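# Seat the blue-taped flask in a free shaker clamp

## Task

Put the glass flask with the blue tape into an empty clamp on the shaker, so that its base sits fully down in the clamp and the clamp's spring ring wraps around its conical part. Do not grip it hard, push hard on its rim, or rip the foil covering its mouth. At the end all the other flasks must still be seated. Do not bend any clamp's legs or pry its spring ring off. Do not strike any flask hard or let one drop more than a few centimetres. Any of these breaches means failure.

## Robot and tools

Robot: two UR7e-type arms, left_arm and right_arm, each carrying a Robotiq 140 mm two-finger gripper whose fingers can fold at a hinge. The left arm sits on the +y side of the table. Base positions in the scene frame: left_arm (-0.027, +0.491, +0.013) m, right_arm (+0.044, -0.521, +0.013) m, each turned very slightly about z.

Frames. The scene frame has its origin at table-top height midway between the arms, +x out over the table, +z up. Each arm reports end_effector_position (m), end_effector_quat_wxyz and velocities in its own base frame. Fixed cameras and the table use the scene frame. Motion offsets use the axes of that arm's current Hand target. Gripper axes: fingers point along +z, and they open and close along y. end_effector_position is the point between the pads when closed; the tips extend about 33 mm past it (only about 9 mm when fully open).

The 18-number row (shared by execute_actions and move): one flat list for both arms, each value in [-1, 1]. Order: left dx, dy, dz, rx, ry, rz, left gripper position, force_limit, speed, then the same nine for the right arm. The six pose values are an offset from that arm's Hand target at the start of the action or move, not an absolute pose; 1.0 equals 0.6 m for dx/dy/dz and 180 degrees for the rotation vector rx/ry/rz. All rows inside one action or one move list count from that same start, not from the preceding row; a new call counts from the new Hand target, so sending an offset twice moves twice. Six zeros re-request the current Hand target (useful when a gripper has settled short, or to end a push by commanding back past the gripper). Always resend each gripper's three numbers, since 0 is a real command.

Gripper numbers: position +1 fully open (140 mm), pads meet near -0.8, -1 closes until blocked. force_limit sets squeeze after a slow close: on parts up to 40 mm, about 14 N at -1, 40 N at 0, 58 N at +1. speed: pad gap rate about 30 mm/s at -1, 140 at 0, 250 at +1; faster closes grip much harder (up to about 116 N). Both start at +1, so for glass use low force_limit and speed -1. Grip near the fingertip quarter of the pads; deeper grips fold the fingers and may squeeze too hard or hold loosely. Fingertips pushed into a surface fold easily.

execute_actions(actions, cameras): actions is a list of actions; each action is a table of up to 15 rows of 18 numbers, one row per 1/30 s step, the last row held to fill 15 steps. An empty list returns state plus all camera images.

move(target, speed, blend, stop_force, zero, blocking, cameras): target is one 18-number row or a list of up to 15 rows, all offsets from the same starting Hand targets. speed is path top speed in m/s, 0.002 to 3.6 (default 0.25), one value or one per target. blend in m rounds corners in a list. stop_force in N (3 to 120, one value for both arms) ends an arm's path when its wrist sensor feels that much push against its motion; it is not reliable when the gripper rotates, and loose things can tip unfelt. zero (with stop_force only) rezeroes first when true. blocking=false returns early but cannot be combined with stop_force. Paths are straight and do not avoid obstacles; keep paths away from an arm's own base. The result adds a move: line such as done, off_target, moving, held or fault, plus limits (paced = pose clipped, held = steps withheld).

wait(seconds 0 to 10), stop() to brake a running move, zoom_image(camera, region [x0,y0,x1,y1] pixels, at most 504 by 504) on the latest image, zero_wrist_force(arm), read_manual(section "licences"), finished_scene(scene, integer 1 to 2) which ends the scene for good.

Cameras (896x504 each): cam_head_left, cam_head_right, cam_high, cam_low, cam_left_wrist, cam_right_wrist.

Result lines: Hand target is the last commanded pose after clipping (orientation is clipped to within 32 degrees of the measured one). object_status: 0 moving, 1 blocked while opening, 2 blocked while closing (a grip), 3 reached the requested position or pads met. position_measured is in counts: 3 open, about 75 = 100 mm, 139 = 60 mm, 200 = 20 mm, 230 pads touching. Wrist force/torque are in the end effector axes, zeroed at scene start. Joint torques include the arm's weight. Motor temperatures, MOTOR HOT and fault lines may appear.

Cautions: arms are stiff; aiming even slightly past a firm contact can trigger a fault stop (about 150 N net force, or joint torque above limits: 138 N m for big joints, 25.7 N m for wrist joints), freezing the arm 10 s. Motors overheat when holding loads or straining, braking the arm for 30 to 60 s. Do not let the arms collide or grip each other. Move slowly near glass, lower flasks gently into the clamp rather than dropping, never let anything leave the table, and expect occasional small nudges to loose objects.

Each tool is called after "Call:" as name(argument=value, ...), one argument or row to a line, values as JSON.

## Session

Call:
execute_actions(
  actions=[],
)

Scene clock: 0.00 s.
left_arm: end_effector_position=(+0.3358, +0.0733, +0.1277) position_measured=3 object_status=3 end_effector_quat_wxyz=(-0.436, +0.545, +0.714, +0.047) | right_arm: end_effector_position=(+0.8027, -0.1361, +0.3031) position_measured=3 object_status=3 end_effector_quat_wxyz=(-0.340, +0.789, +0.404, +0.314)
Joint positions: left_arm=[-0.441 -1.348 1.827 -1.167 -1.323 0.745] | right_arm=[-0.642 -0.55 0.179 -0.722 -0.699 1.328]
Joint velocities: within noise
Joint torques (N m): no reading
Motor temperatures (°C): left_arm=[30 34 28 36 40 39] | right_arm=[31 25 29 35 34 40]
Wrist force (N): no reading
Wrist torque (N m): no reading
Wrist force, peak (N): no reading
Hand target: left_arm +0.3358, +0.0733, +0.1277; -0.436, +0.545, +0.714, +0.047 | right_arm +0.8027, -0.1361, +0.3031; -0.340, +0.789, +0.404, +0.314
Tool commands: left_gripper/position=+1.0 left_gripper/force_limit=+1.0 left_gripper/speed=+1.0 right_gripper/position=+1.0 right_gripper/force_limit=+1.0 right_gripper/speed=+1.0

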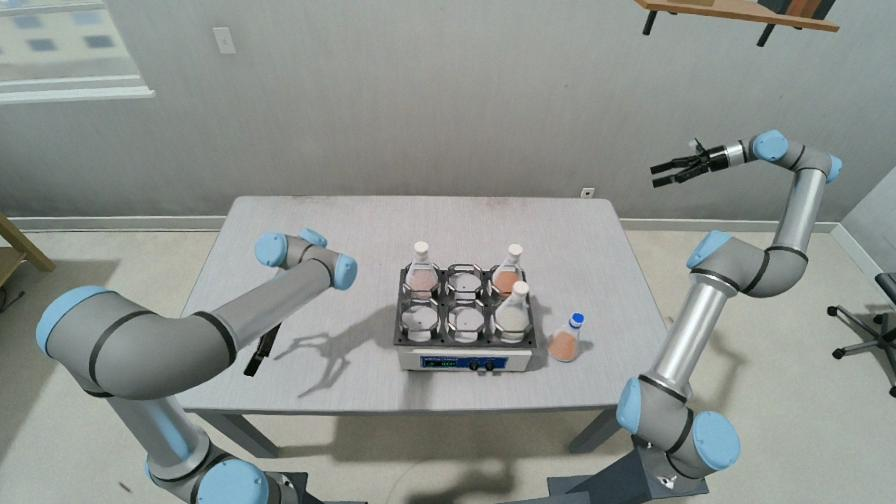

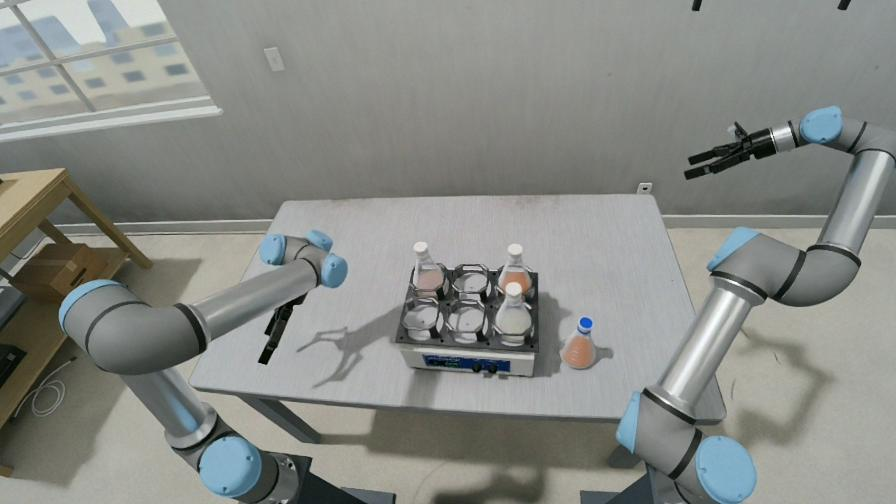

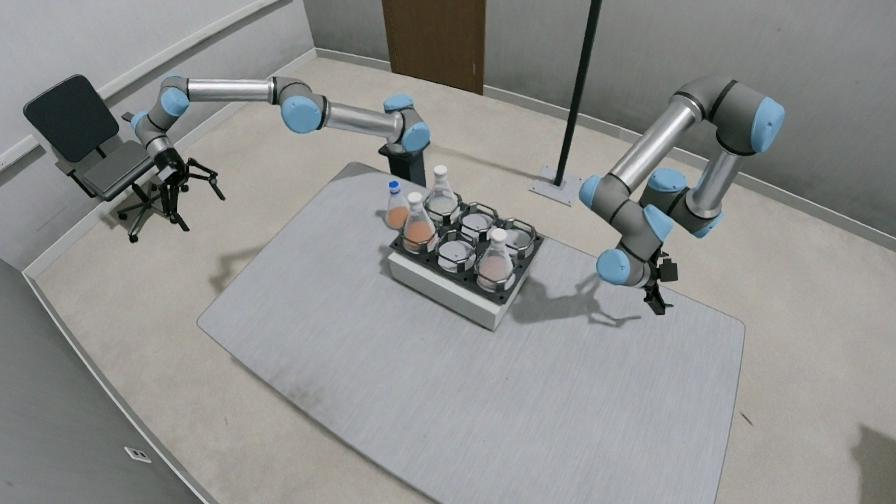

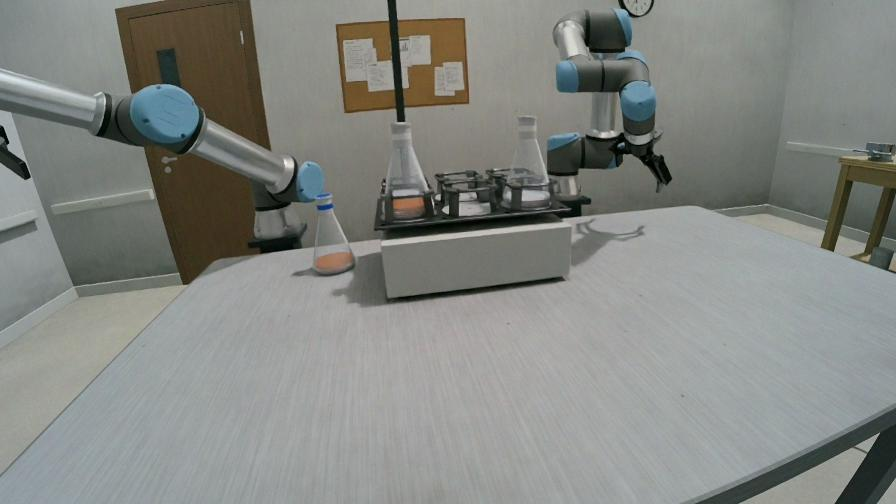

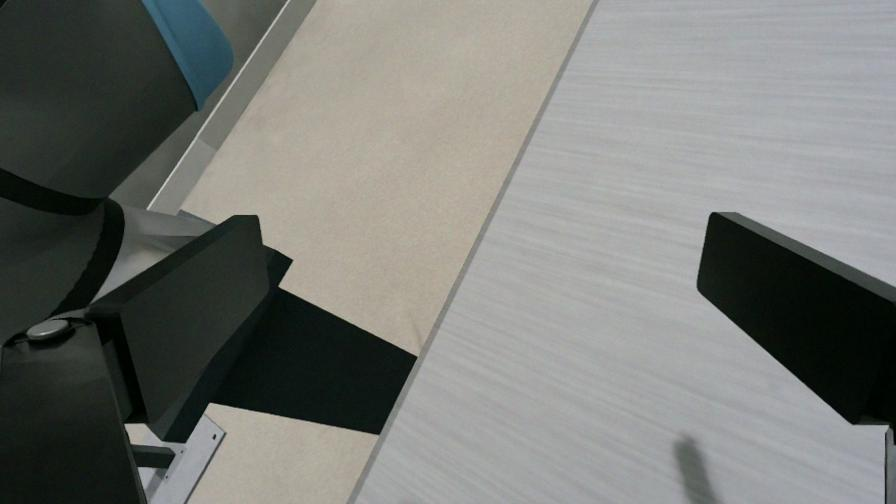

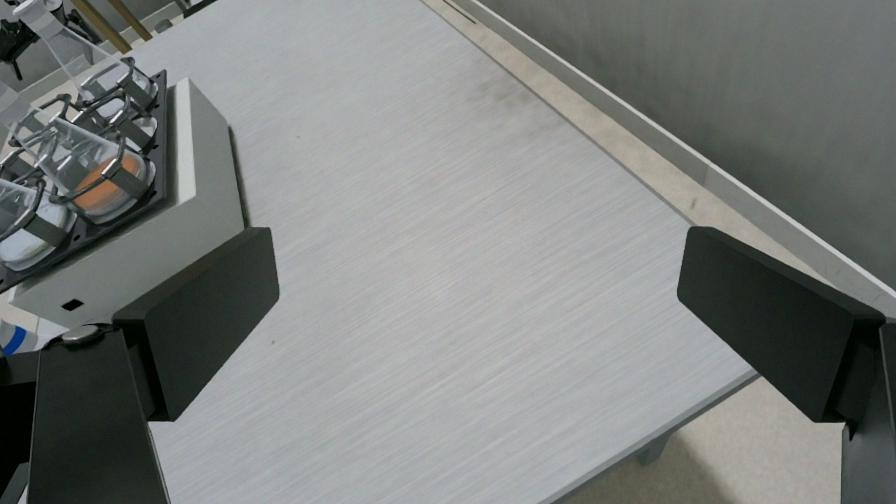

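Call:
move(
  target=[0.032,-0.111,-0.492,0.440,0.071,-0.280,-0.25,-1,-1,0,0,0,0,0,0,-0.25,-1,-1],
  speed=0.4,
  cameras=["cam_head_left"],
)

Scene clock: 122.37 s.
left_arm: end_effector_position=(+0.4326, -0.0736, +0.3163) position_measured=160 object_status=0 end_effector_quat_wxyz=(+0.674, +0.071, -0.719, +0.153) | right_arm: end_effector_position=(+0.8027, -0.1361, +0.3031) position_measured=160 object_status=0 end_effector_quat_wxyz=(-0.340, +0.789, +0.404, +0.314)
Joint positions: left_arm=[-0.15 -0.723 0.759 -0.086 -2.042 0.103] | right_arm=[-0.642 -0.55 0.179 -0.722 -0.699 1.328]
Joint torques (N m): left_arm=[-6.36 -70.2 -10.58 -0.02 -2.08 2.59] | right_arm=[-0.7 -55.85 -23.83 -1.77 1.83 0.07]
Wrist force (N): left_arm=[-0.8 0.7 0.5] | right_arm=[0.0 0.0 -0.1]
Wrist torque (N m): left_arm=[0.03 0.25 -0.04] | right_arm=[-0.03 -0.06 0.00]
Wrist force, peak (N): left_arm=[4.6 2.0 -1.3] | right_arm=[-0.3 -0.1 0.0]
Hand target: left_arm +0.4326, -0.0736, +0.3163; +0.674, +0.071, -0.719, +0.153 (not the last commanded pose) | right_arm +0.8027, -0.1361, +0.3031; -0.340, +0.789, +0.404, +0.314
Off the commanded pose: left_arm 0.045 m, 14 deg | right_arm 0.000 m, 0 deg.
move: held (left_arm; a check stopped the path); limits=held
pose unreachable (left arm): on one or more control steps of this call, first in action 0 (counted from 0), this arm could not follow its commanded pose, so it was not sent that pose on those steps. It may still have moved: this result reports where it is.
cause: moving toward the commanded pose would bring two parts of the arm too close to each other (its gripper and another part of the arm, with joints 4 (wrist 1) to 6 (wrist 3) between them, 8 mm apart when it was first held).
Images, in order (width x height): cam_head_left 896x504.

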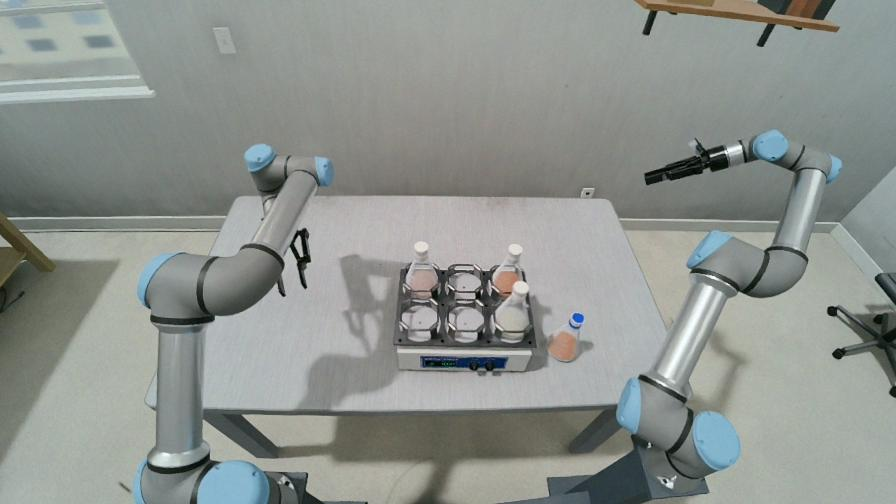

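Call:
move(
  target=[-0.017,-0.314,-0.014,0.288,-0.005,-0.043,-0.25,-1,-1,0,0,0,0,0,0,-0.25,-1,-1],
  speed=0.3,
)

Scene clock: 136.27 s.
left_arm: end_effector_position=(+0.4347, -0.0791, +0.3166) position_measured=160 object_status=3 end_effector_quat_wxyz=(+0.673, +0.082, -0.717, +0.162) | right_arm: end_effector_position=(+0.8027, -0.1361, +0.3031) position_measured=160 object_status=3 end_effector_quat_wxyz=(-0.340, +0.789, +0.404, +0.314)
Joint positions: left_arm=[-0.147 -0.724 0.762 -0.086 -2.067 0.1] | right_arm=[-0.642 -0.55 0.179 -0.722 -0.699 1.328]
Joint torques (N m): left_arm=[-7.4 -66.46 -23.67 2.98 1.62 0.07] | right_arm=[0.31 -57.61 -24.76 -1.93 1.84 0.05]
Wrist force (N): left_arm=[-0.6 0.6 0.5] | right_arm=[-0.1 0.0 0.0]
Wrist torque (N m): left_arm=[0.02 0.21 0.04] | right_arm=[-0.03 -0.04 0.00]
Wrist force, peak (N): left_arm=[-0.5 1.2 0.6] | right_arm=[-0.4 0.1 0.0]
Hand target: left_arm +0.4347, -0.0791, +0.3166; +0.673, +0.082, -0.717, +0.162 (not the last commanded pose) | right_arm +0.8027, -0.1361, +0.3031; -0.340, +0.789, +0.404, +0.314
Off the commanded pose: left_arm 0.183 m, 51 deg | right_arm 0.000 m, 0 deg.
move: held (left_arm; a check stopped the path); limits=held
pose unreachable (left arm): on one or more control steps of this call, first in action 0 (counted from 0), this arm could not follow its commanded pose, so it was not sent that pose on those steps. It may still have moved: this result reports where it is.
cause: moving toward the commanded pose would bring two parts of the arm too close to each other (its gripper and another part of the arm, with joints 4 (wrist 1) to 6 (wrist 3) between them, 6 mm apart when it was first held).

Call:
move(
  target=[0.056,-0.252,0.059,0.139,-0.322,-0.131,-0.25,-1,-1,0,0,0,0,0,0,-0.25,-1,-1],
  speed=0.3,
)

Scene clock: 247.07 s.
left_arm: end_effector_position=(+0.4494, -0.2290, +0.3670) position_measured=160 object_status=3 end_effector_quat_wxyz=(-0.232, -0.423, +0.868, -0.113) | right_arm: end_effector_position=(+0.8027, -0.1361, +0.3031) position_measured=160 object_status=3 end_effector_quat_wxyz=(-0.340, +0.789, +0.404, +0.314)
Joint positions: left_arm=[-0.436 -1.444 1.276 -1.273 -2.079 -1.308] | right_arm=[-0.642 -0.55 0.179 -0.722 -0.699 1.328]
Joint torques (N m): left_arm=[-4.9 -19.86 -33.09 -4.1 -0.9 -2.15] | right_arm=[-0.53 -57.95 -23.41 -1.82 1.64 -0.04]
Wrist force (N): left_arm=[0.8 0.5 -1.7] | right_arm=[0.0 -0.2 0.0]
Wrist torque (N m): left_arm=[-0.03 -0.30 -0.10] | right_arm=[-0.06 -0.06 0.00]
Wrist force, peak (N): left_arm=[2.9 0.1 -1.4] | right_arm=[0.1 -0.2 -0.3]
Hand target: left_arm +0.4495, -0.2291, +0.3670; -0.232, -0.423, +0.868, -0.113 | right_arm +0.8027, -0.1361, +0.3031; -0.340, +0.789, +0.404, +0.314
Off the commanded pose: left_arm 0.000 m, 0 deg | right_arm 0.000 m, 0 deg.
move: done

Call:
move(
  target=[0.187,-0.135,0.185,0.156,0.298,-0.099,-0.25,-1,-1,0,0,0,0,0,0,-0.25,-1,-1],
  speed=0.3,
  cameras=["cam_left_wrist","cam_low","cam_head_right"],
)

Scene clock: 271.40 s.
left_arm: end_effector_position=(+0.4192, -0.3992, +0.3267) position_measured=160 object_status=3 end_effector_quat_wxyz=(+0.502, +0.493, -0.548, +0.452) end_effector_velocity=(+0.000, +0.000, +0.001) end_effector_angular_velocity=(-0.002, -0.003, +0.000) | right_arm: end_effector_position=(+0.8027, -0.1361, +0.3031) position_measured=160 object_status=3 end_effector_quat_wxyz=(-0.340, +0.789, +0.404, +0.314)
Joint positions: left_arm=[-0.492 -1.174 2.038 -3.781 -2.746 -2.933] | right_arm=[-0.642 -0.55 0.179 -0.722 -0.699 1.328]
Joint velocities: left_arm=[0 0 0 -0.005 0 -0.002] | right_arm=[within noise]
Joint torques (N m): left_arm=[7.77 -46.92 -21.31 -4.02 -1.36 -2.04] | right_arm=[0.37 -58.04 -23.9 -1.87 1.69 -0.1]
Wrist force (N): left_arm=[-0.3 0.8 -0.1] | right_arm=[0.1 -0.1 0.0]
Wrist torque (N m): left_arm=[0.06 0.17 -0.07] | right_arm=[-0.03 -0.06 0.00]
Wrist force, peak (N): left_arm=[1.4 0.1 -2.1] | right_arm=[0.3 0.2 -0.1]
Hand target: left_arm +0.4192, -0.3992, +0.3268; +0.502, +0.493, -0.548, +0.452 | right_arm +0.8027, -0.1361, +0.3031; -0.340, +0.789, +0.404, +0.314
Off the commanded pose: left_arm 0.000 m, 0 deg | right_arm 0.000 m, 0 deg.
move: done
Images, in order (width x height): cam_head_right 896x504, cam_low 896x504, cam_left_wrist 896x504.

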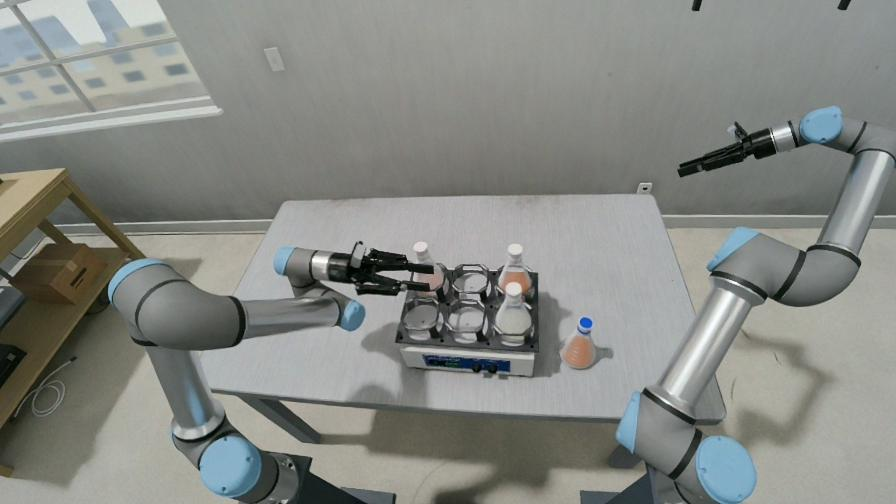

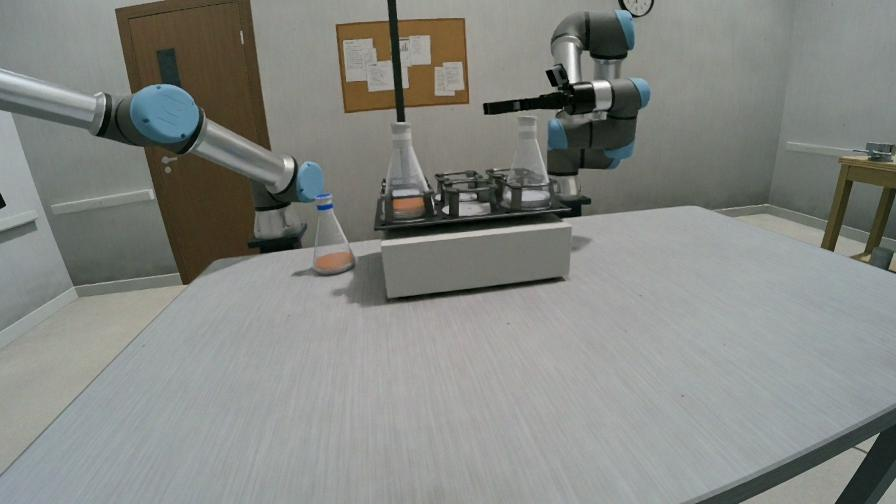

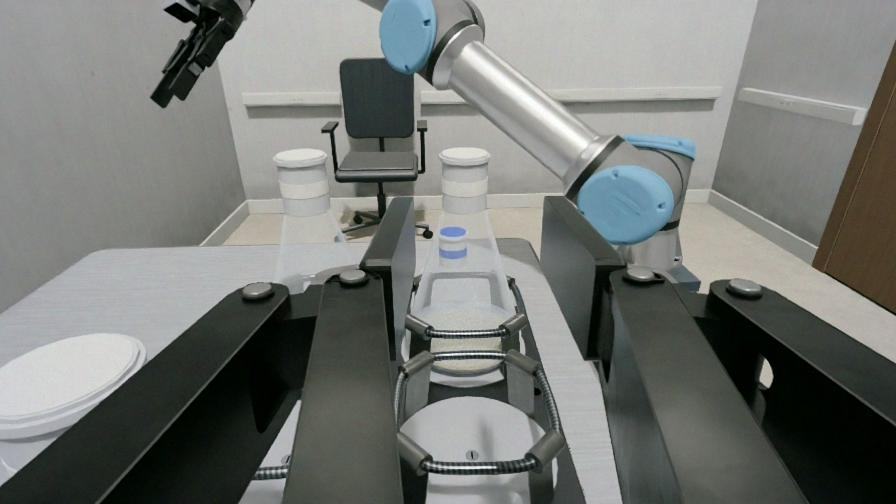

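Call:
move(
  target=[0.0997,0.026,-0.2567,0,0,0,-0.25,-1,-1,0,0,0,0,0,0,-0.25,-1,-1],
  speed=0.3,
  cameras=["cam_left_wrist"],
)

Scene clock: 302.83 s.
left_arm: end_effector_position=(+0.4192, -0.2502, +0.3997) position_measured=160 object_status=3 end_effector_quat_wxyz=(+0.502, +0.493, -0.547, +0.453) | right_arm: end_effector_position=(+0.8027, -0.1361, +0.3031) position_measured=160 object_status=3 end_effector_quat_wxyz=(-0.340, +0.789, +0.404, +0.314)
Joint positions: left_arm=[-0.169 -1.495 2.094 -2.826 -3.035 -2.229] | right_arm=[-0.642 -0.55 0.179 -0.722 -0.699 1.328]
Joint torques (N m): left_arm=[6.42 -12.23 -16.46 -1.82 -1.02 -0.5] | right_arm=[0.87 -57.17 -24.66 -1.76 1.5 -0.3]
Wrist force (N): left_arm=[-0.3 0.9 -0.2] | right_arm=[0.1 0.0 -0.1]
Wrist torque (N m): left_arm=[0.07 0.19 0.07] | right_arm=[-0.02 -0.06 0.00]
Wrist force, peak (N): left_arm=[-1.9 0.3 2.7] | right_arm=[0.3 0.2 -0.2]
Hand target: left_arm +0.4192, -0.2500, +0.3996; +0.502, +0.493, -0.548, +0.452 | right_arm +0.8027, -0.1361, +0.3031; -0.340, +0.789, +0.404, +0.314
Off the commanded pose: left_arm 0.000 m, 0 deg | right_arm 0.000 m, 0 deg.
move: done
Images, in order (width x height): cam_left_wrist 896x504.

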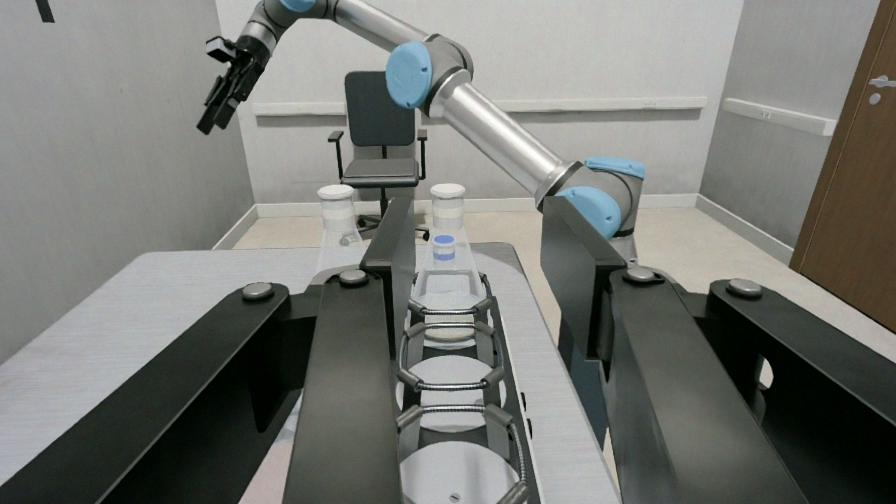

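Call:
move(
  target=[0.056,0.168,0.635,0.282,0,-0.025,0.2,-1,-1,0,0,0,0,0,0,-0.25,-1,-1],
  speed=0.35,
  cameras=["cam_left_wrist","cam_head_right"],
)

Scene clock: 354.93 s.
left_arm: end_effector_position=(+0.2788, -0.6197, +0.4004) position_measured=104 object_status=3 end_effector_quat_wxyz=(+0.260, +0.681, -0.282, +0.624) end_effector_velocity=(+0.001, +0.000, +0.001) end_effector_angular_velocity=(-0.003, +0.001, +0.006) | right_arm: end_effector_position=(+0.8027, -0.1361, +0.3031) position_measured=160 object_status=3 end_effector_quat_wxyz=(-0.340, +0.789, +0.404, +0.314)
Joint positions: left_arm=[-1.758 -1.411 2.114 -3.692 -0.606 -3.269] | right_arm=[-0.642 -0.55 0.179 -0.722 -0.699 1.328]
Joint velocities: left_arm=[0 0.002 -0.004 0 0.005 -0.001] | right_arm=[within noise]
Joint torques (N m): left_arm=[-7.69 -11.19 -26.32 -3.32 2.54 2.52] | right_arm=[0.78 -57.83 -25.19 -1.97 1.52 -0.22]
Wrist force (N): left_arm=[-0.4 1.0 -0.1] | right_arm=[-0.2 0.1 -0.2]
Wrist torque (N m): left_arm=[0.06 0.23 -0.07] | right_arm=[-0.01 0.00 0.00]
Wrist force, peak (N): left_arm=[-0.7 5.1 1.3] | right_arm=[0.1 -0.2 -0.3]
Hand target: left_arm +0.2787, -0.6198, +0.4004; +0.260, +0.681, -0.282, +0.624 | right_arm +0.8027, -0.1361, +0.3031; -0.340, +0.789, +0.404, +0.314
Off the commanded pose: left_arm 0.000 m, 0 deg | right_arm 0.000 m, 0 deg.
move: done
Images, in order (width x height): cam_head_right 896x504, cam_left_wrist 896x504.

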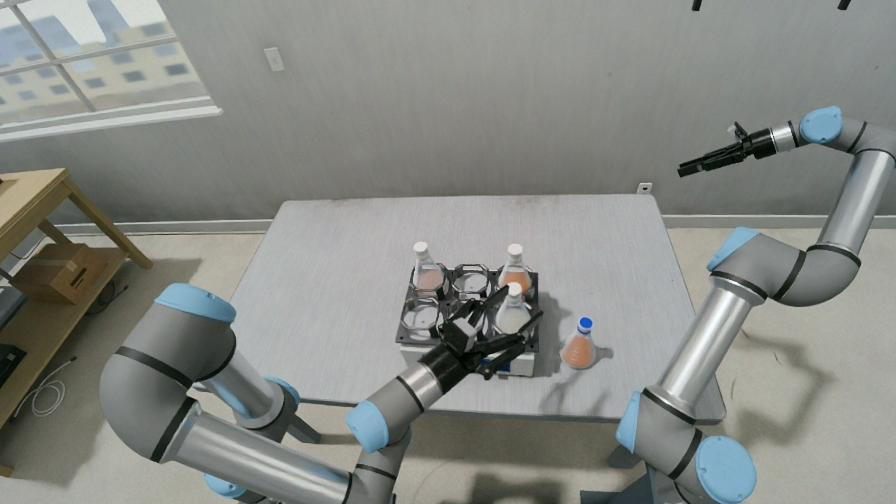

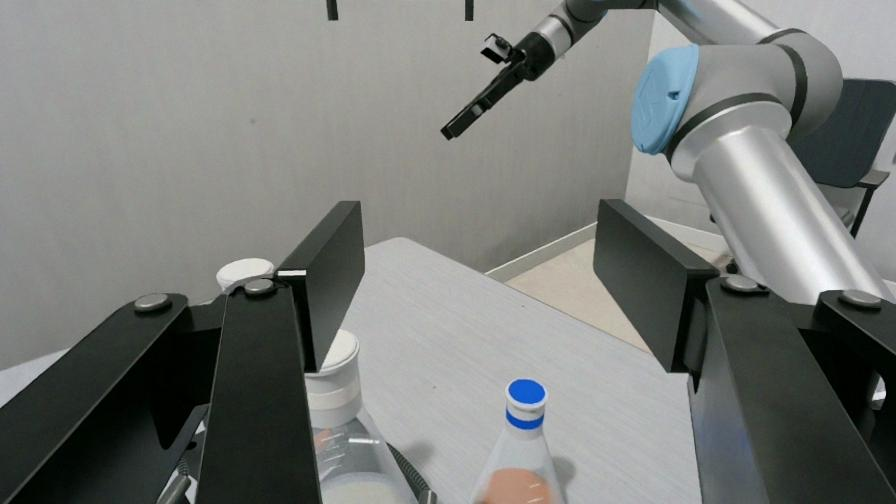

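Call:
move(
  target=[
    [0.025,0.320,0.287,0.332,0,-0.029,0.2,-1,-1,0,0,0,0,0,0,-0.25,-1,-1],
    [-0.307,0.320,0.315,0.332,0,-0.029,0.2,-1,-1,0,0,0,0,0,0,-0.25,-1,-1],
  ],
  speed=0.3,
  blend=0.03,
  cameras=["cam_left_wrist","cam_low"],
)

Scene clock: 387.43 s.
left_arm: end_effector_position=(+0.2653, -0.8772, +0.3091) position_measured=104 object_status=3 end_effector_quat_wxyz=(+0.001, +0.665, -0.001, +0.747) | right_arm: end_effector_position=(+0.8027, -0.1361, +0.3031) position_measured=160 object_status=3 end_effector_quat_wxyz=(-0.340, +0.789, +0.404, +0.314)
Joint positions: left_arm=[-1.773 -0.047 0.035 -2.6 0.23 -3.659] | right_arm=[-0.642 -0.55 0.179 -0.722 -0.699 1.328]
Joint torques (N m): left_arm=[-0.3 -67.42 -17.59 -1.2 1.86 -2.39] | right_arm=[0.47 -57.25 -23.94 -1.87 1.35 -0.48]
Wrist force (N): left_arm=[0.5 0.5 0.6] | right_arm=[-0.1 0.0 0.1]
Wrist torque (N m): left_arm=[-0.01 0.04 -0.08] | right_arm=[-0.02 -0.05 0.00]
Wrist force, peak (N): left_arm=[-20.8 2.2 -1.6] | right_arm=[-0.1 0.0 -0.4]
Hand target: left_arm +0.2653, -0.8772, +0.3089; +0.001, +0.665, -0.001, +0.747 (not the last commanded pose) | right_arm +0.8027, -0.1361, +0.3031; -0.340, +0.789, +0.404, +0.314
Off the commanded pose: left_arm 0.108 m, 19 deg | right_arm 0.000 m, 0 deg.
elbow stopped short (left arm): the move would have taken joint 3 (elbow) straighter than the controller allows.
move: held (left_arm; a check stopped the path); path passed 1 of 2 targets; limits=held
pose unreachable (left arm): on one or more control steps of this call, first in action 0 (counted from 0), this arm could not follow its commanded pose, so it was not sent that pose on those steps. It may still have moved: this result reports where it is.
cause: moving toward the commanded pose would bring a part of the arm too close to another arm (this arm's gripper and a part of the right arm just beyond its joint 2 (shoulder lift), 17 mm apart when this arm was first held).
Images, in order (width x height): cam_low 896x504, cam_left_wrist 896x504.

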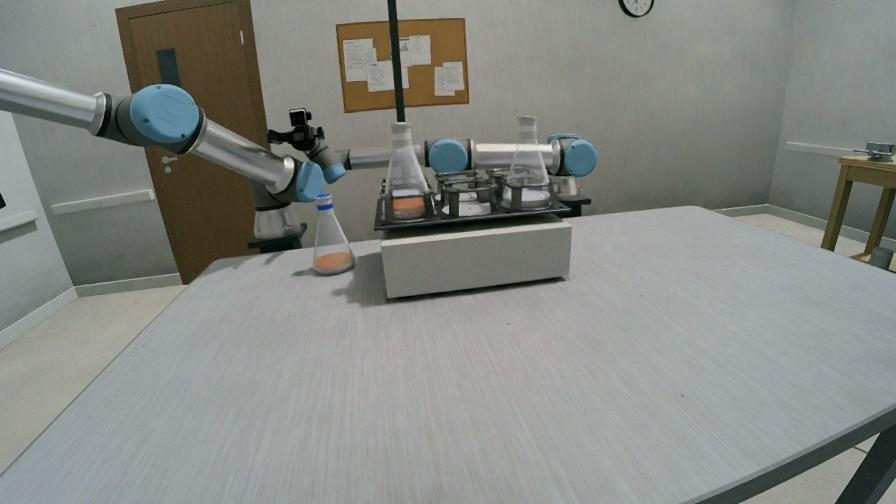

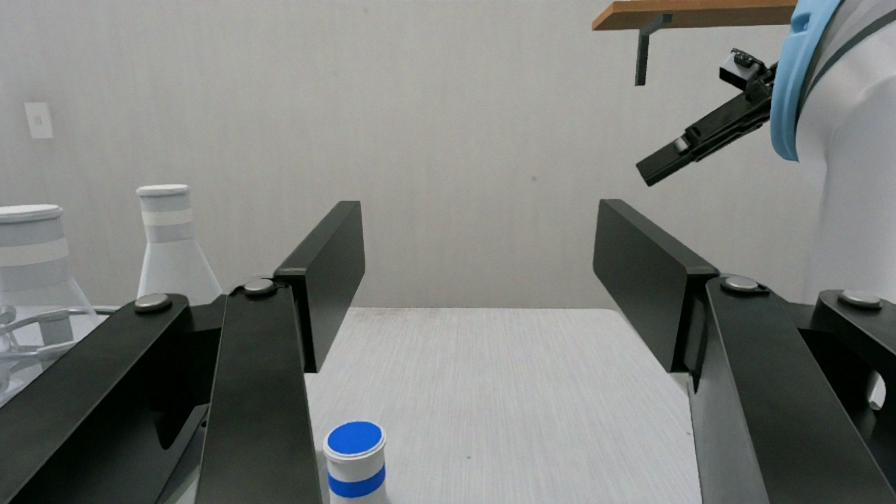

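Call:
move(
  target=[
    [0.149,0,0.017,0,0,0,0.2,-1,-1,0,0,0,0,0,0,-0.25,-1,-1],
    [0.149,-0.429,0.04,-0.25,-0.061,-0.005,0.2,-1,-1,0,0,0,0,0,0,-0.25,-1,-1],
  ],
  speed=0.3,
  blend=0.02,
)

Scene clock: 416.07 s.
left_arm: end_effector_position=(+0.2797, -0.6199, +0.4007) position_measured=104 object_status=3 end_effector_quat_wxyz=(+0.260, +0.682, -0.281, +0.623) end_effector_velocity=(-0.001, +0.001, -0.003) end_effector_angular_velocity=(+0.009, -0.005, -0.003) | right_arm: end_effector_position=(+0.8027, -0.1361, +0.3031) position_measured=160 object_status=3 end_effector_quat_wxyz=(-0.340, +0.789, +0.404, +0.314)
Joint positions: left_arm=[-1.755 -1.546 1.702 -6.283 0.608 -0.132] | right_arm=[-0.642 -0.55 0.179 -0.722 -0.699 1.328]
Joint velocities: left_arm=[-0.001 -0.001 0.006 0 0.002 0.006] | right_arm=[within noise]
Joint torques (N m): left_arm=[-3.29 -37.86 -13.04 0.97 0.85 3] | right_arm=[2.66 -56.5 -24.29 -2.16 1.51 -0.34]
Wrist force (N): left_arm=[-0.2 0.7 0.0] | right_arm=[-0.1 -0.1 -0.2]
Wrist torque (N m): left_arm=[0.01 0.18 0.00] | right_arm=[-0.04 -0.03 0.00]
Wrist force, peak (N): left_arm=[-7.1 -5.2 -1.0] | right_arm=[-0.2 0.1 -0.4]
Hand target: left_arm +0.2796, -0.6199, +0.4005; +0.261, +0.681, -0.281, +0.624 | right_arm +0.8027, -0.1361, +0.3031; -0.340, +0.789, +0.404, +0.314
Off the commanded pose: left_arm 0.000 m, 0 deg | right_arm 0.000 m, 0 deg.
elbow stopped short (left arm): the move would have taken joint 3 (elbow) straighter than the controller allows.
joint sent to its limit (left arm) — joint 4 (wrist 1), lower limit. The joint targets still meet the commanded pose.
move: done; limits=paced

Call:
move(
  target=[0.054,-0.482,-0.339,0.382,0,-0.033,0.2,-1,-1,0,0,0,0,0,0,-0.25,-1,-1],
  speed=0.3,
)

Scene clock: 447.63 s.
left_arm: end_effector_position=(+0.3440, -0.2741, +0.4502) position_measured=104 object_status=3 end_effector_quat_wxyz=(-0.143, +0.658, +0.130, +0.728) | right_arm: end_effector_position=(+0.8027, -0.1361, +0.3031) position_measured=160 object_status=3 end_effector_quat_wxyz=(-0.340, +0.789, +0.404, +0.314)
Joint positions: left_arm=[-1.768 -1.559 1.74 -6.283 -0.595 -0.152] | right_arm=[-0.642 -0.55 0.179 -0.722 -0.699 1.328]
Joint torques (N m): left_arm=[-6.17 -10.22 -27.39 3.74 1.06 -1.93] | right_arm=[1.55 -56.17 -24.39 -2.14 1.44 -0.37]
Wrist force (N): left_arm=[-0.5 0.7 0.5] | right_arm=[0.0 0.1 0.0]
Wrist torque (N m): left_arm=[0.01 0.25 -0.07] | right_arm=[-0.01 -0.05 0.00]
Wrist force, peak (N): left_arm=[-2.0 3.7 -1.0] | right_arm=[-0.3 -0.1 -0.3]
Hand target: left_arm +0.3437, -0.2740, +0.4490; -0.139, +0.722, +0.154, +0.660 | right_arm +0.8027, -0.1361, +0.3031; -0.340, +0.789, +0.404, +0.314
Off the commanded pose: left_arm 0.001 m, 11 deg | right_arm 0.000 m, 0 deg.
joint sent to its limit (left arm) — joint 4 (wrist 1), lower limit. The joint targets are off in orientation, not in position.
move: off_target (left_arm)

Call:
move(
  target=[0.23,0.247,-0.23,-0.186,0.211,-0.047,0.2,-1,-1,0,0,0,0,0,0,-0.25,-1,-1],
  speed=0.3,
)

Scene clock: 467.43 s.
left_arm: end_effector_position=(+0.2892, -0.4599, +0.5990) position_measured=104 object_status=3 end_effector_quat_wxyz=(+0.077, +0.467, -0.041, +0.880) | right_arm: end_effector_position=(+0.8027, -0.1361, +0.3031) position_measured=160 object_status=3 end_effector_quat_wxyz=(-0.340, +0.789, +0.404, +0.314)
Joint positions: left_arm=[-1.812 -1.272 1.62 -5.159 -0.597 -1.452] | right_arm=[-0.642 -0.55 0.179 -0.722 -0.699 1.328]
Joint torques (N m): left_arm=[-7.66 -45.17 -17.66 5.32 -1.31 -2.2] | right_arm=[3.15 -55.69 -24.67 -2.16 1.23 -0.38]
Wrist force (N): left_arm=[-1.7 0.5 1.5] | right_arm=[0.0 0.0 0.0]
Wrist torque (N m): left_arm=[-0.04 0.41 -0.06] | right_arm=[-0.02 -0.03 0.00]
Wrist force, peak (N): left_arm=[-1.0 1.8 2.0] | right_arm=[-0.1 0.0 -0.4]
Hand target: left_arm +0.2892, -0.4599, +0.5991; +0.077, +0.467, -0.041, +0.880 | right_arm +0.8027, -0.1361, +0.3031; -0.340, +0.789, +0.404, +0.314
Off the commanded pose: left_arm 0.000 m, 0 deg | right_arm 0.000 m, 0 deg.
move: done

Call:
move(
  target=[-0.293,0.265,-0.162,-0.192,-0.21,-0.051,0.2,-1,-1,0,0,0,0,0,0,-0.25,-1,-1],
  speed=0.3,
)

Call:
move(
  target=[0.0023,-0.446,-0.272,-0.282,0,0.025,0.2,-1,-1,0,0,0,0,0,0,-0.25,-1,-1],
  speed=0.3,
)

Scene clock: 483.63 s.
left_arm: end_effector_position=(+0.2793, -0.6193, +0.3991) position_measured=104 object_status=3 end_effector_quat_wxyz=(+0.260, +0.681, -0.281, +0.624) | right_arm: end_effector_position=(+0.8027, -0.1361, +0.3031) position_measured=160 object_status=3 end_effector_quat_wxyz=(-0.340, +0.789, +0.404, +0.314)
Joint positions: left_arm=[-1.757 -1.409 2.116 -3.696 -0.606 -3.27] | right_arm=[-0.642 -0.55 0.179 -0.722 -0.699 1.328]
Joint torques (N m): left_arm=[-2.38 -12.27 -19.06 -0.74 -1.15 -1.63] | right_arm=[2.33 -55.3 -24.57 -2.15 1.18 -0.72]
Wrist force (N): left_arm=[-0.5 0.6 0.1] | right_arm=[-0.1 0.2 0.0]
Wrist torque (N m): left_arm=[-0.03 0.22 -0.08] | right_arm=[0.01 -0.04 0.00]
Wrist force, peak (N): left_arm=[-2.0 0.8 1.3] | right_arm=[0.0 0.0 -0.4]
Hand target: left_arm +0.2792, -0.6194, +0.3989; +0.260, +0.681, -0.282, +0.624 | right_arm +0.8027, -0.1361, +0.3031; -0.340, +0.789, +0.404, +0.314
Off the commanded pose: left_arm 0.000 m, 0 deg | right_arm 0.000 m, 0 deg.
move: done

Scene clock: 485.77 s.
left_arm: end_effector_position=(+0.3539, -0.3154, +0.4136) position_measured=104 object_status=3 end_effector_quat_wxyz=(+0.503, +0.493, -0.547, +0.452) | right_arm: end_effector_position=(+0.8027, -0.1361, +0.3031) position_measured=160 object_status=3 end_effector_quat_wxyz=(-0.340, +0.789, +0.404, +0.314)
Joint positions: left_arm=[-0.37 -1.516 2.18 -3.491 -2.864 -2.839] | right_arm=[-0.642 -0.55 0.179 -0.722 -0.699 1.328]
Joint torques (N m): left_arm=[6.09 -8.38 -27.66 -2.77 -2.74 -1.64] | right_arm=[3.8 -56.41 -24.7 -2.27 1.18 -0.8]
Wrist force (N): left_arm=[-0.5 0.4 -0.1] | right_arm=[-0.1 0.1 0.0]
Wrist torque (N m): left_arm=[-0.04 0.20 0.05] | right_arm=[-0.01 -0.04 0.00]
Wrist force, peak (N): left_arm=[-0.3 4.0 1.2] | right_arm=[0.1 -0.1 -0.3]
Hand target: left_arm +0.3540, -0.3154, +0.4136; +0.503, +0.493, -0.547, +0.452 | right_arm +0.8027, -0.1361, +0.3031; -0.340, +0.789, +0.404, +0.314
Off the commanded pose: left_arm 0.000 m, 0 deg | right_arm 0.000 m, 0 deg.
move: done

Call:
move(
  target=[-0.015,-0.08,-0.285,0,0,0,0.2,-1,-1,-0.373,-0.768,0.12,0.0126,0.0538,-0.114,0.2,-1,-1],
  speed=0.3,
  cameras=["cam_right_wrist","cam_left_wrist","cam_low"],
)

Scene clock: 536.17 s.
left_arm: end_effector_position=(+0.3959, -0.2103, +0.4171) position_measured=104 object_status=3 end_effector_quat_wxyz=(+0.500, +0.498, -0.525, +0.476) | right_arm: end_effector_position=(+0.4507, -0.0150, +0.2424) position_measured=104 object_status=3 end_effector_quat_wxyz=(-0.332, +0.704, +0.486, +0.398)
Joint positions: left_arm=[-0.081 -1.601 2.165 -2.709 -3.086 -2.144] | right_arm=[-0.928 -1.539 1.863 -1.033 -0.793 0.633]
Joint torques (N m): left_arm=[-7.17 -7.08 -19.93 -4.54 -0.27 -2.7] | right_arm=[-4.52 -28.15 -12.58 -1.99 3.35 -1.82]
Wrist force (N): left_arm=[-0.5 0.3 0.0] | right_arm=[0.3 -0.2 -0.2]
Wrist torque (N m): left_arm=[-0.06 0.22 0.06] | right_arm=[-0.13 -0.12 0.03]
Wrist force, peak (N): left_arm=[0.0 0.5 -4.3] | right_arm=[-0.7 -3.2 0.3]
Hand target: left_arm +0.3959, -0.2103, +0.4170; +0.500, +0.498, -0.525, +0.476 (not the last commanded pose) | right_arm +0.4506, -0.0150, +0.2424; -0.332, +0.704, +0.486, +0.398 (not the last commanded pose)
Off the commanded pose: left_arm 0.065 m, 4 deg | right_arm 0.140 m, 6 deg.
move: held (left_arm; a check stopped the path), off_target (right_arm; braked when a check withheld steps of left_arm); limits=held
pose unreachable (left arm): on one or more control steps of this call, first in action 0 (counted from 0), this arm could not follow its commanded pose, so it was not sent that pose on those steps. It may still have moved: this result reports where it is.
cause: moving toward the commanded pose would bring two parts of the arm too close to each other (its gripper and another part of the arm, with joints 4 (wrist 1) to 6 (wrist 3) between them, 3 mm apart when it was first held).
Images, in order (width x height): cam_low 896x504, cam_left_wrist 896x504, cam_right_wrist 896x504.

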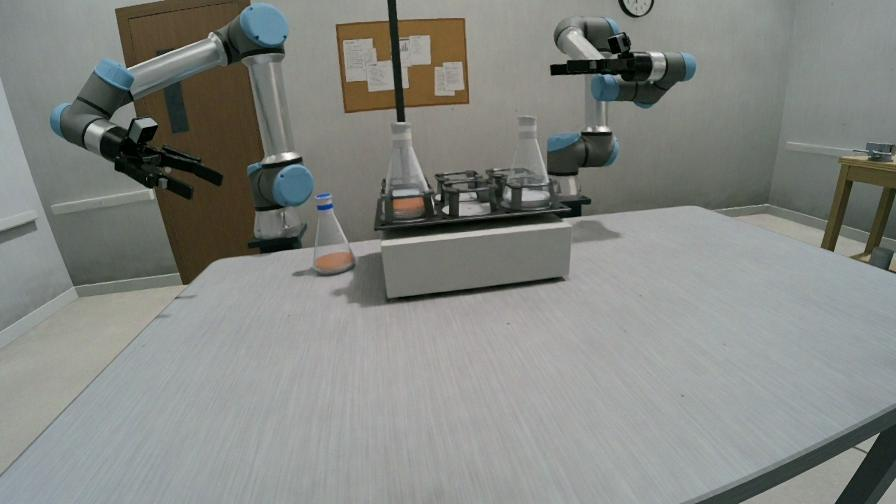

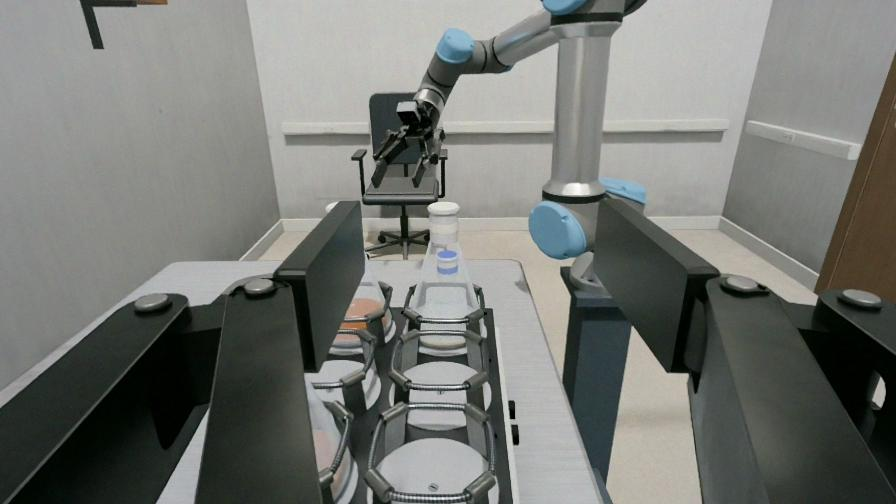

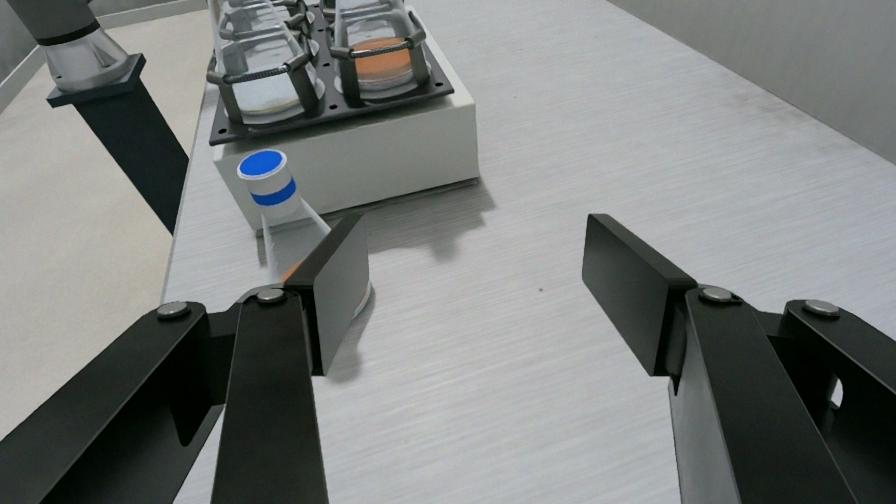

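Call:
move(
  target=[0,0,0,0,0,0,0.2,-1,-1,-0.080,-0.25,0.164,0.0034,0.0141,-0.0304,0.2,-1,-1],
  speed=0.25,
  cameras=["cam_right_wrist","cam_low"],
)

Scene clock: 566.73 s.
left_arm: end_effector_position=(+0.3959, -0.2103, +0.4170) position_measured=104 object_status=3 end_effector_quat_wxyz=(+0.500, +0.498, -0.525, +0.476) | right_arm: end_effector_position=(+0.3217, +0.0949, +0.1665) position_measured=104 object_status=3 end_effector_quat_wxyz=(-0.327, +0.669, +0.514, +0.426)
Joint positions: left_arm=[-0.081 -1.601 2.165 -2.709 -3.086 -2.144] | right_arm=[-1.071 -1.867 2.364 -1.071 -0.895 0.384]
Joint torques (N m): left_arm=[-9.17 -6.73 -11.43 -4.89 -0.25 -2.57] | right_arm=[0.66 -7.58 -12.65 -1.56 3.16 0.28]
Wrist force (N): left_arm=[-0.4 0.4 0.0] | right_arm=[0.4 -0.4 -0.5]
Wrist torque (N m): left_arm=[-0.05 0.21 0.06] | right_arm=[-0.16 -0.14 0.03]
Wrist force, peak (N): left_arm=[-0.9 0.2 0.2] | right_arm=[-0.7 -3.0 1.3]
Hand target: left_arm +0.3959, -0.2103, +0.4170; +0.500, +0.498, -0.525, +0.476 | right_arm +0.3217, +0.0950, +0.1665; -0.327, +0.669, +0.514, +0.426
Off the commanded pose: left_arm 0.000 m, 0 deg | right_arm 0.000 m, 0 deg.
move: done
Images, in order (width x height): cam_low 896x504, cam_right_wrist 896x504.

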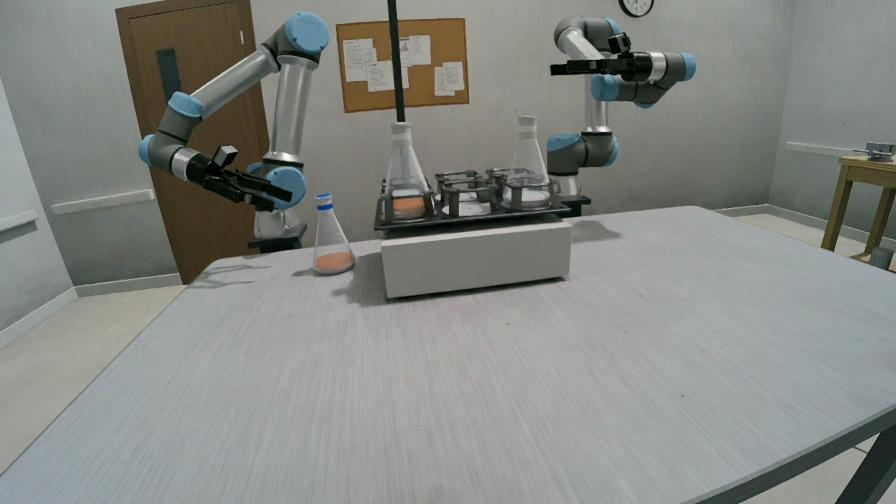

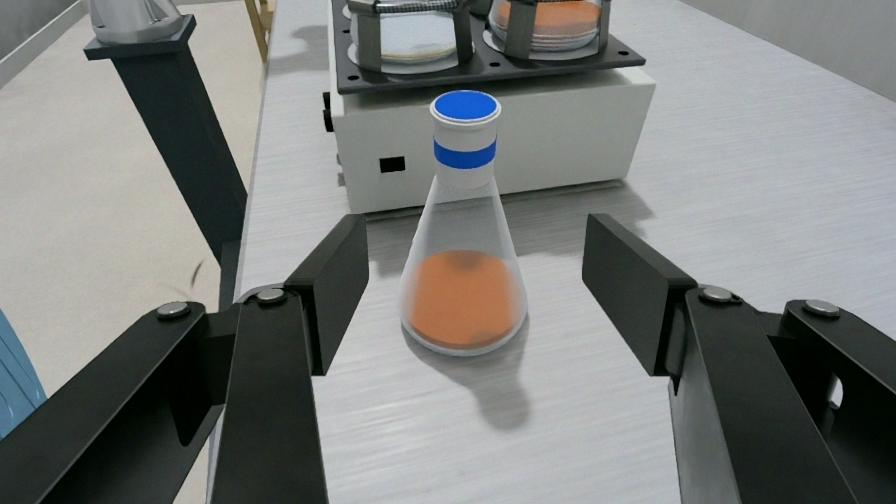

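Call:
move(
  target=[0,0,0,0,0,0,0.2,-1,-1,0.043,0.0027,0.1645,0,0,0,0.2,-1,-1],
  speed=0.12,
  cameras=["cam_right_wrist","cam_low"],
)

Call:
zoom_image(
  camera="cam_low",
  region=[240, 160, 400, 290],
)

Scene clock: 588.63 s.
left_arm: end_effector_position=(+0.3959, -0.2103, +0.4170) position_measured=104 object_status=3 end_effector_quat_wxyz=(+0.500, +0.498, -0.525, +0.476) | right_arm: end_effector_position=(+0.3492, +0.1915, +0.1480) position_measured=104 object_status=3 end_effector_quat_wxyz=(-0.327, +0.669, +0.514, +0.426)
Joint positions: left_arm=[-0.081 -1.601 2.165 -2.709 -3.086 -2.144] | right_arm=[-0.766 -1.92 2.486 -1.336 -0.655 0.655]
Joint torques (N m): left_arm=[-7.82 -6.74 -11.42 -4.9 -0.16 -2.37] | right_arm=[6.04 1.37 -34.84 -1.21 0.47 -0.06]
Wrist force (N): left_arm=[-0.5 0.3 0.0] | right_arm=[0.4 -0.6 -0.3]
Wrist torque (N m): left_arm=[-0.07 0.22 0.06] | right_arm=[-0.21 -0.12 0.22]
Wrist force, peak (N): left_arm=[-0.8 0.4 0.1] | right_arm=[1.0 -0.8 1.3]
Hand target: left_arm +0.3959, -0.2103, +0.4170; +0.500, +0.498, -0.525, +0.476 | right_arm +0.3493, +0.1915, +0.1480; -0.327, +0.669, +0.514, +0.426
Off the commanded pose: left_arm 0.000 m, 0 deg | right_arm 0.000 m, 0 deg.
move: done
Images, in order (width x height): cam_low 896x504, cam_right_wrist 896x504.

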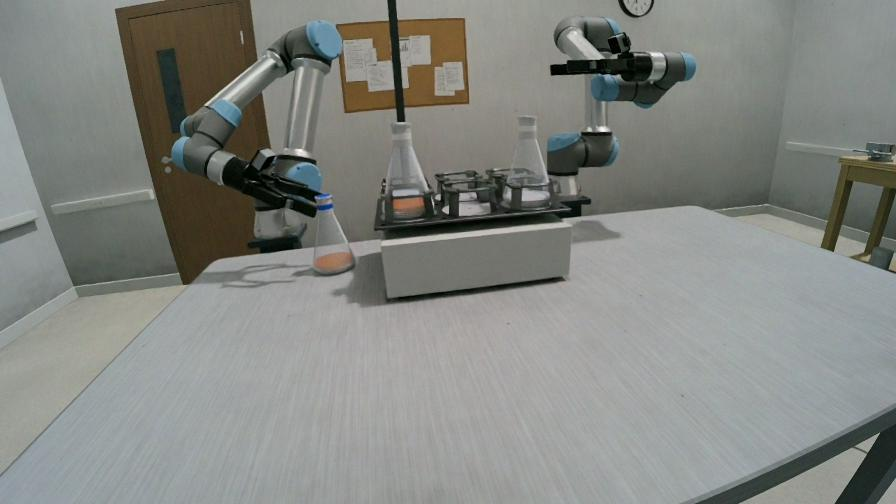

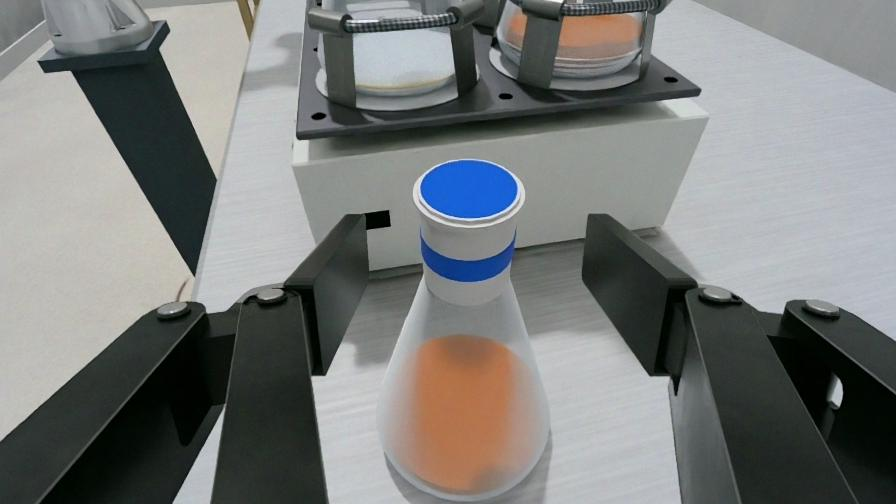

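Scaled by 3.150 from the camera's 896x504 image, which has a finer 1280x720 frame.

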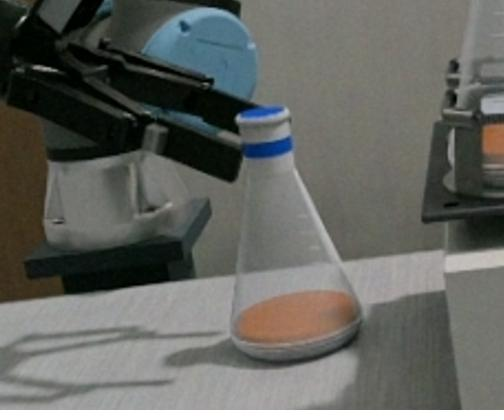

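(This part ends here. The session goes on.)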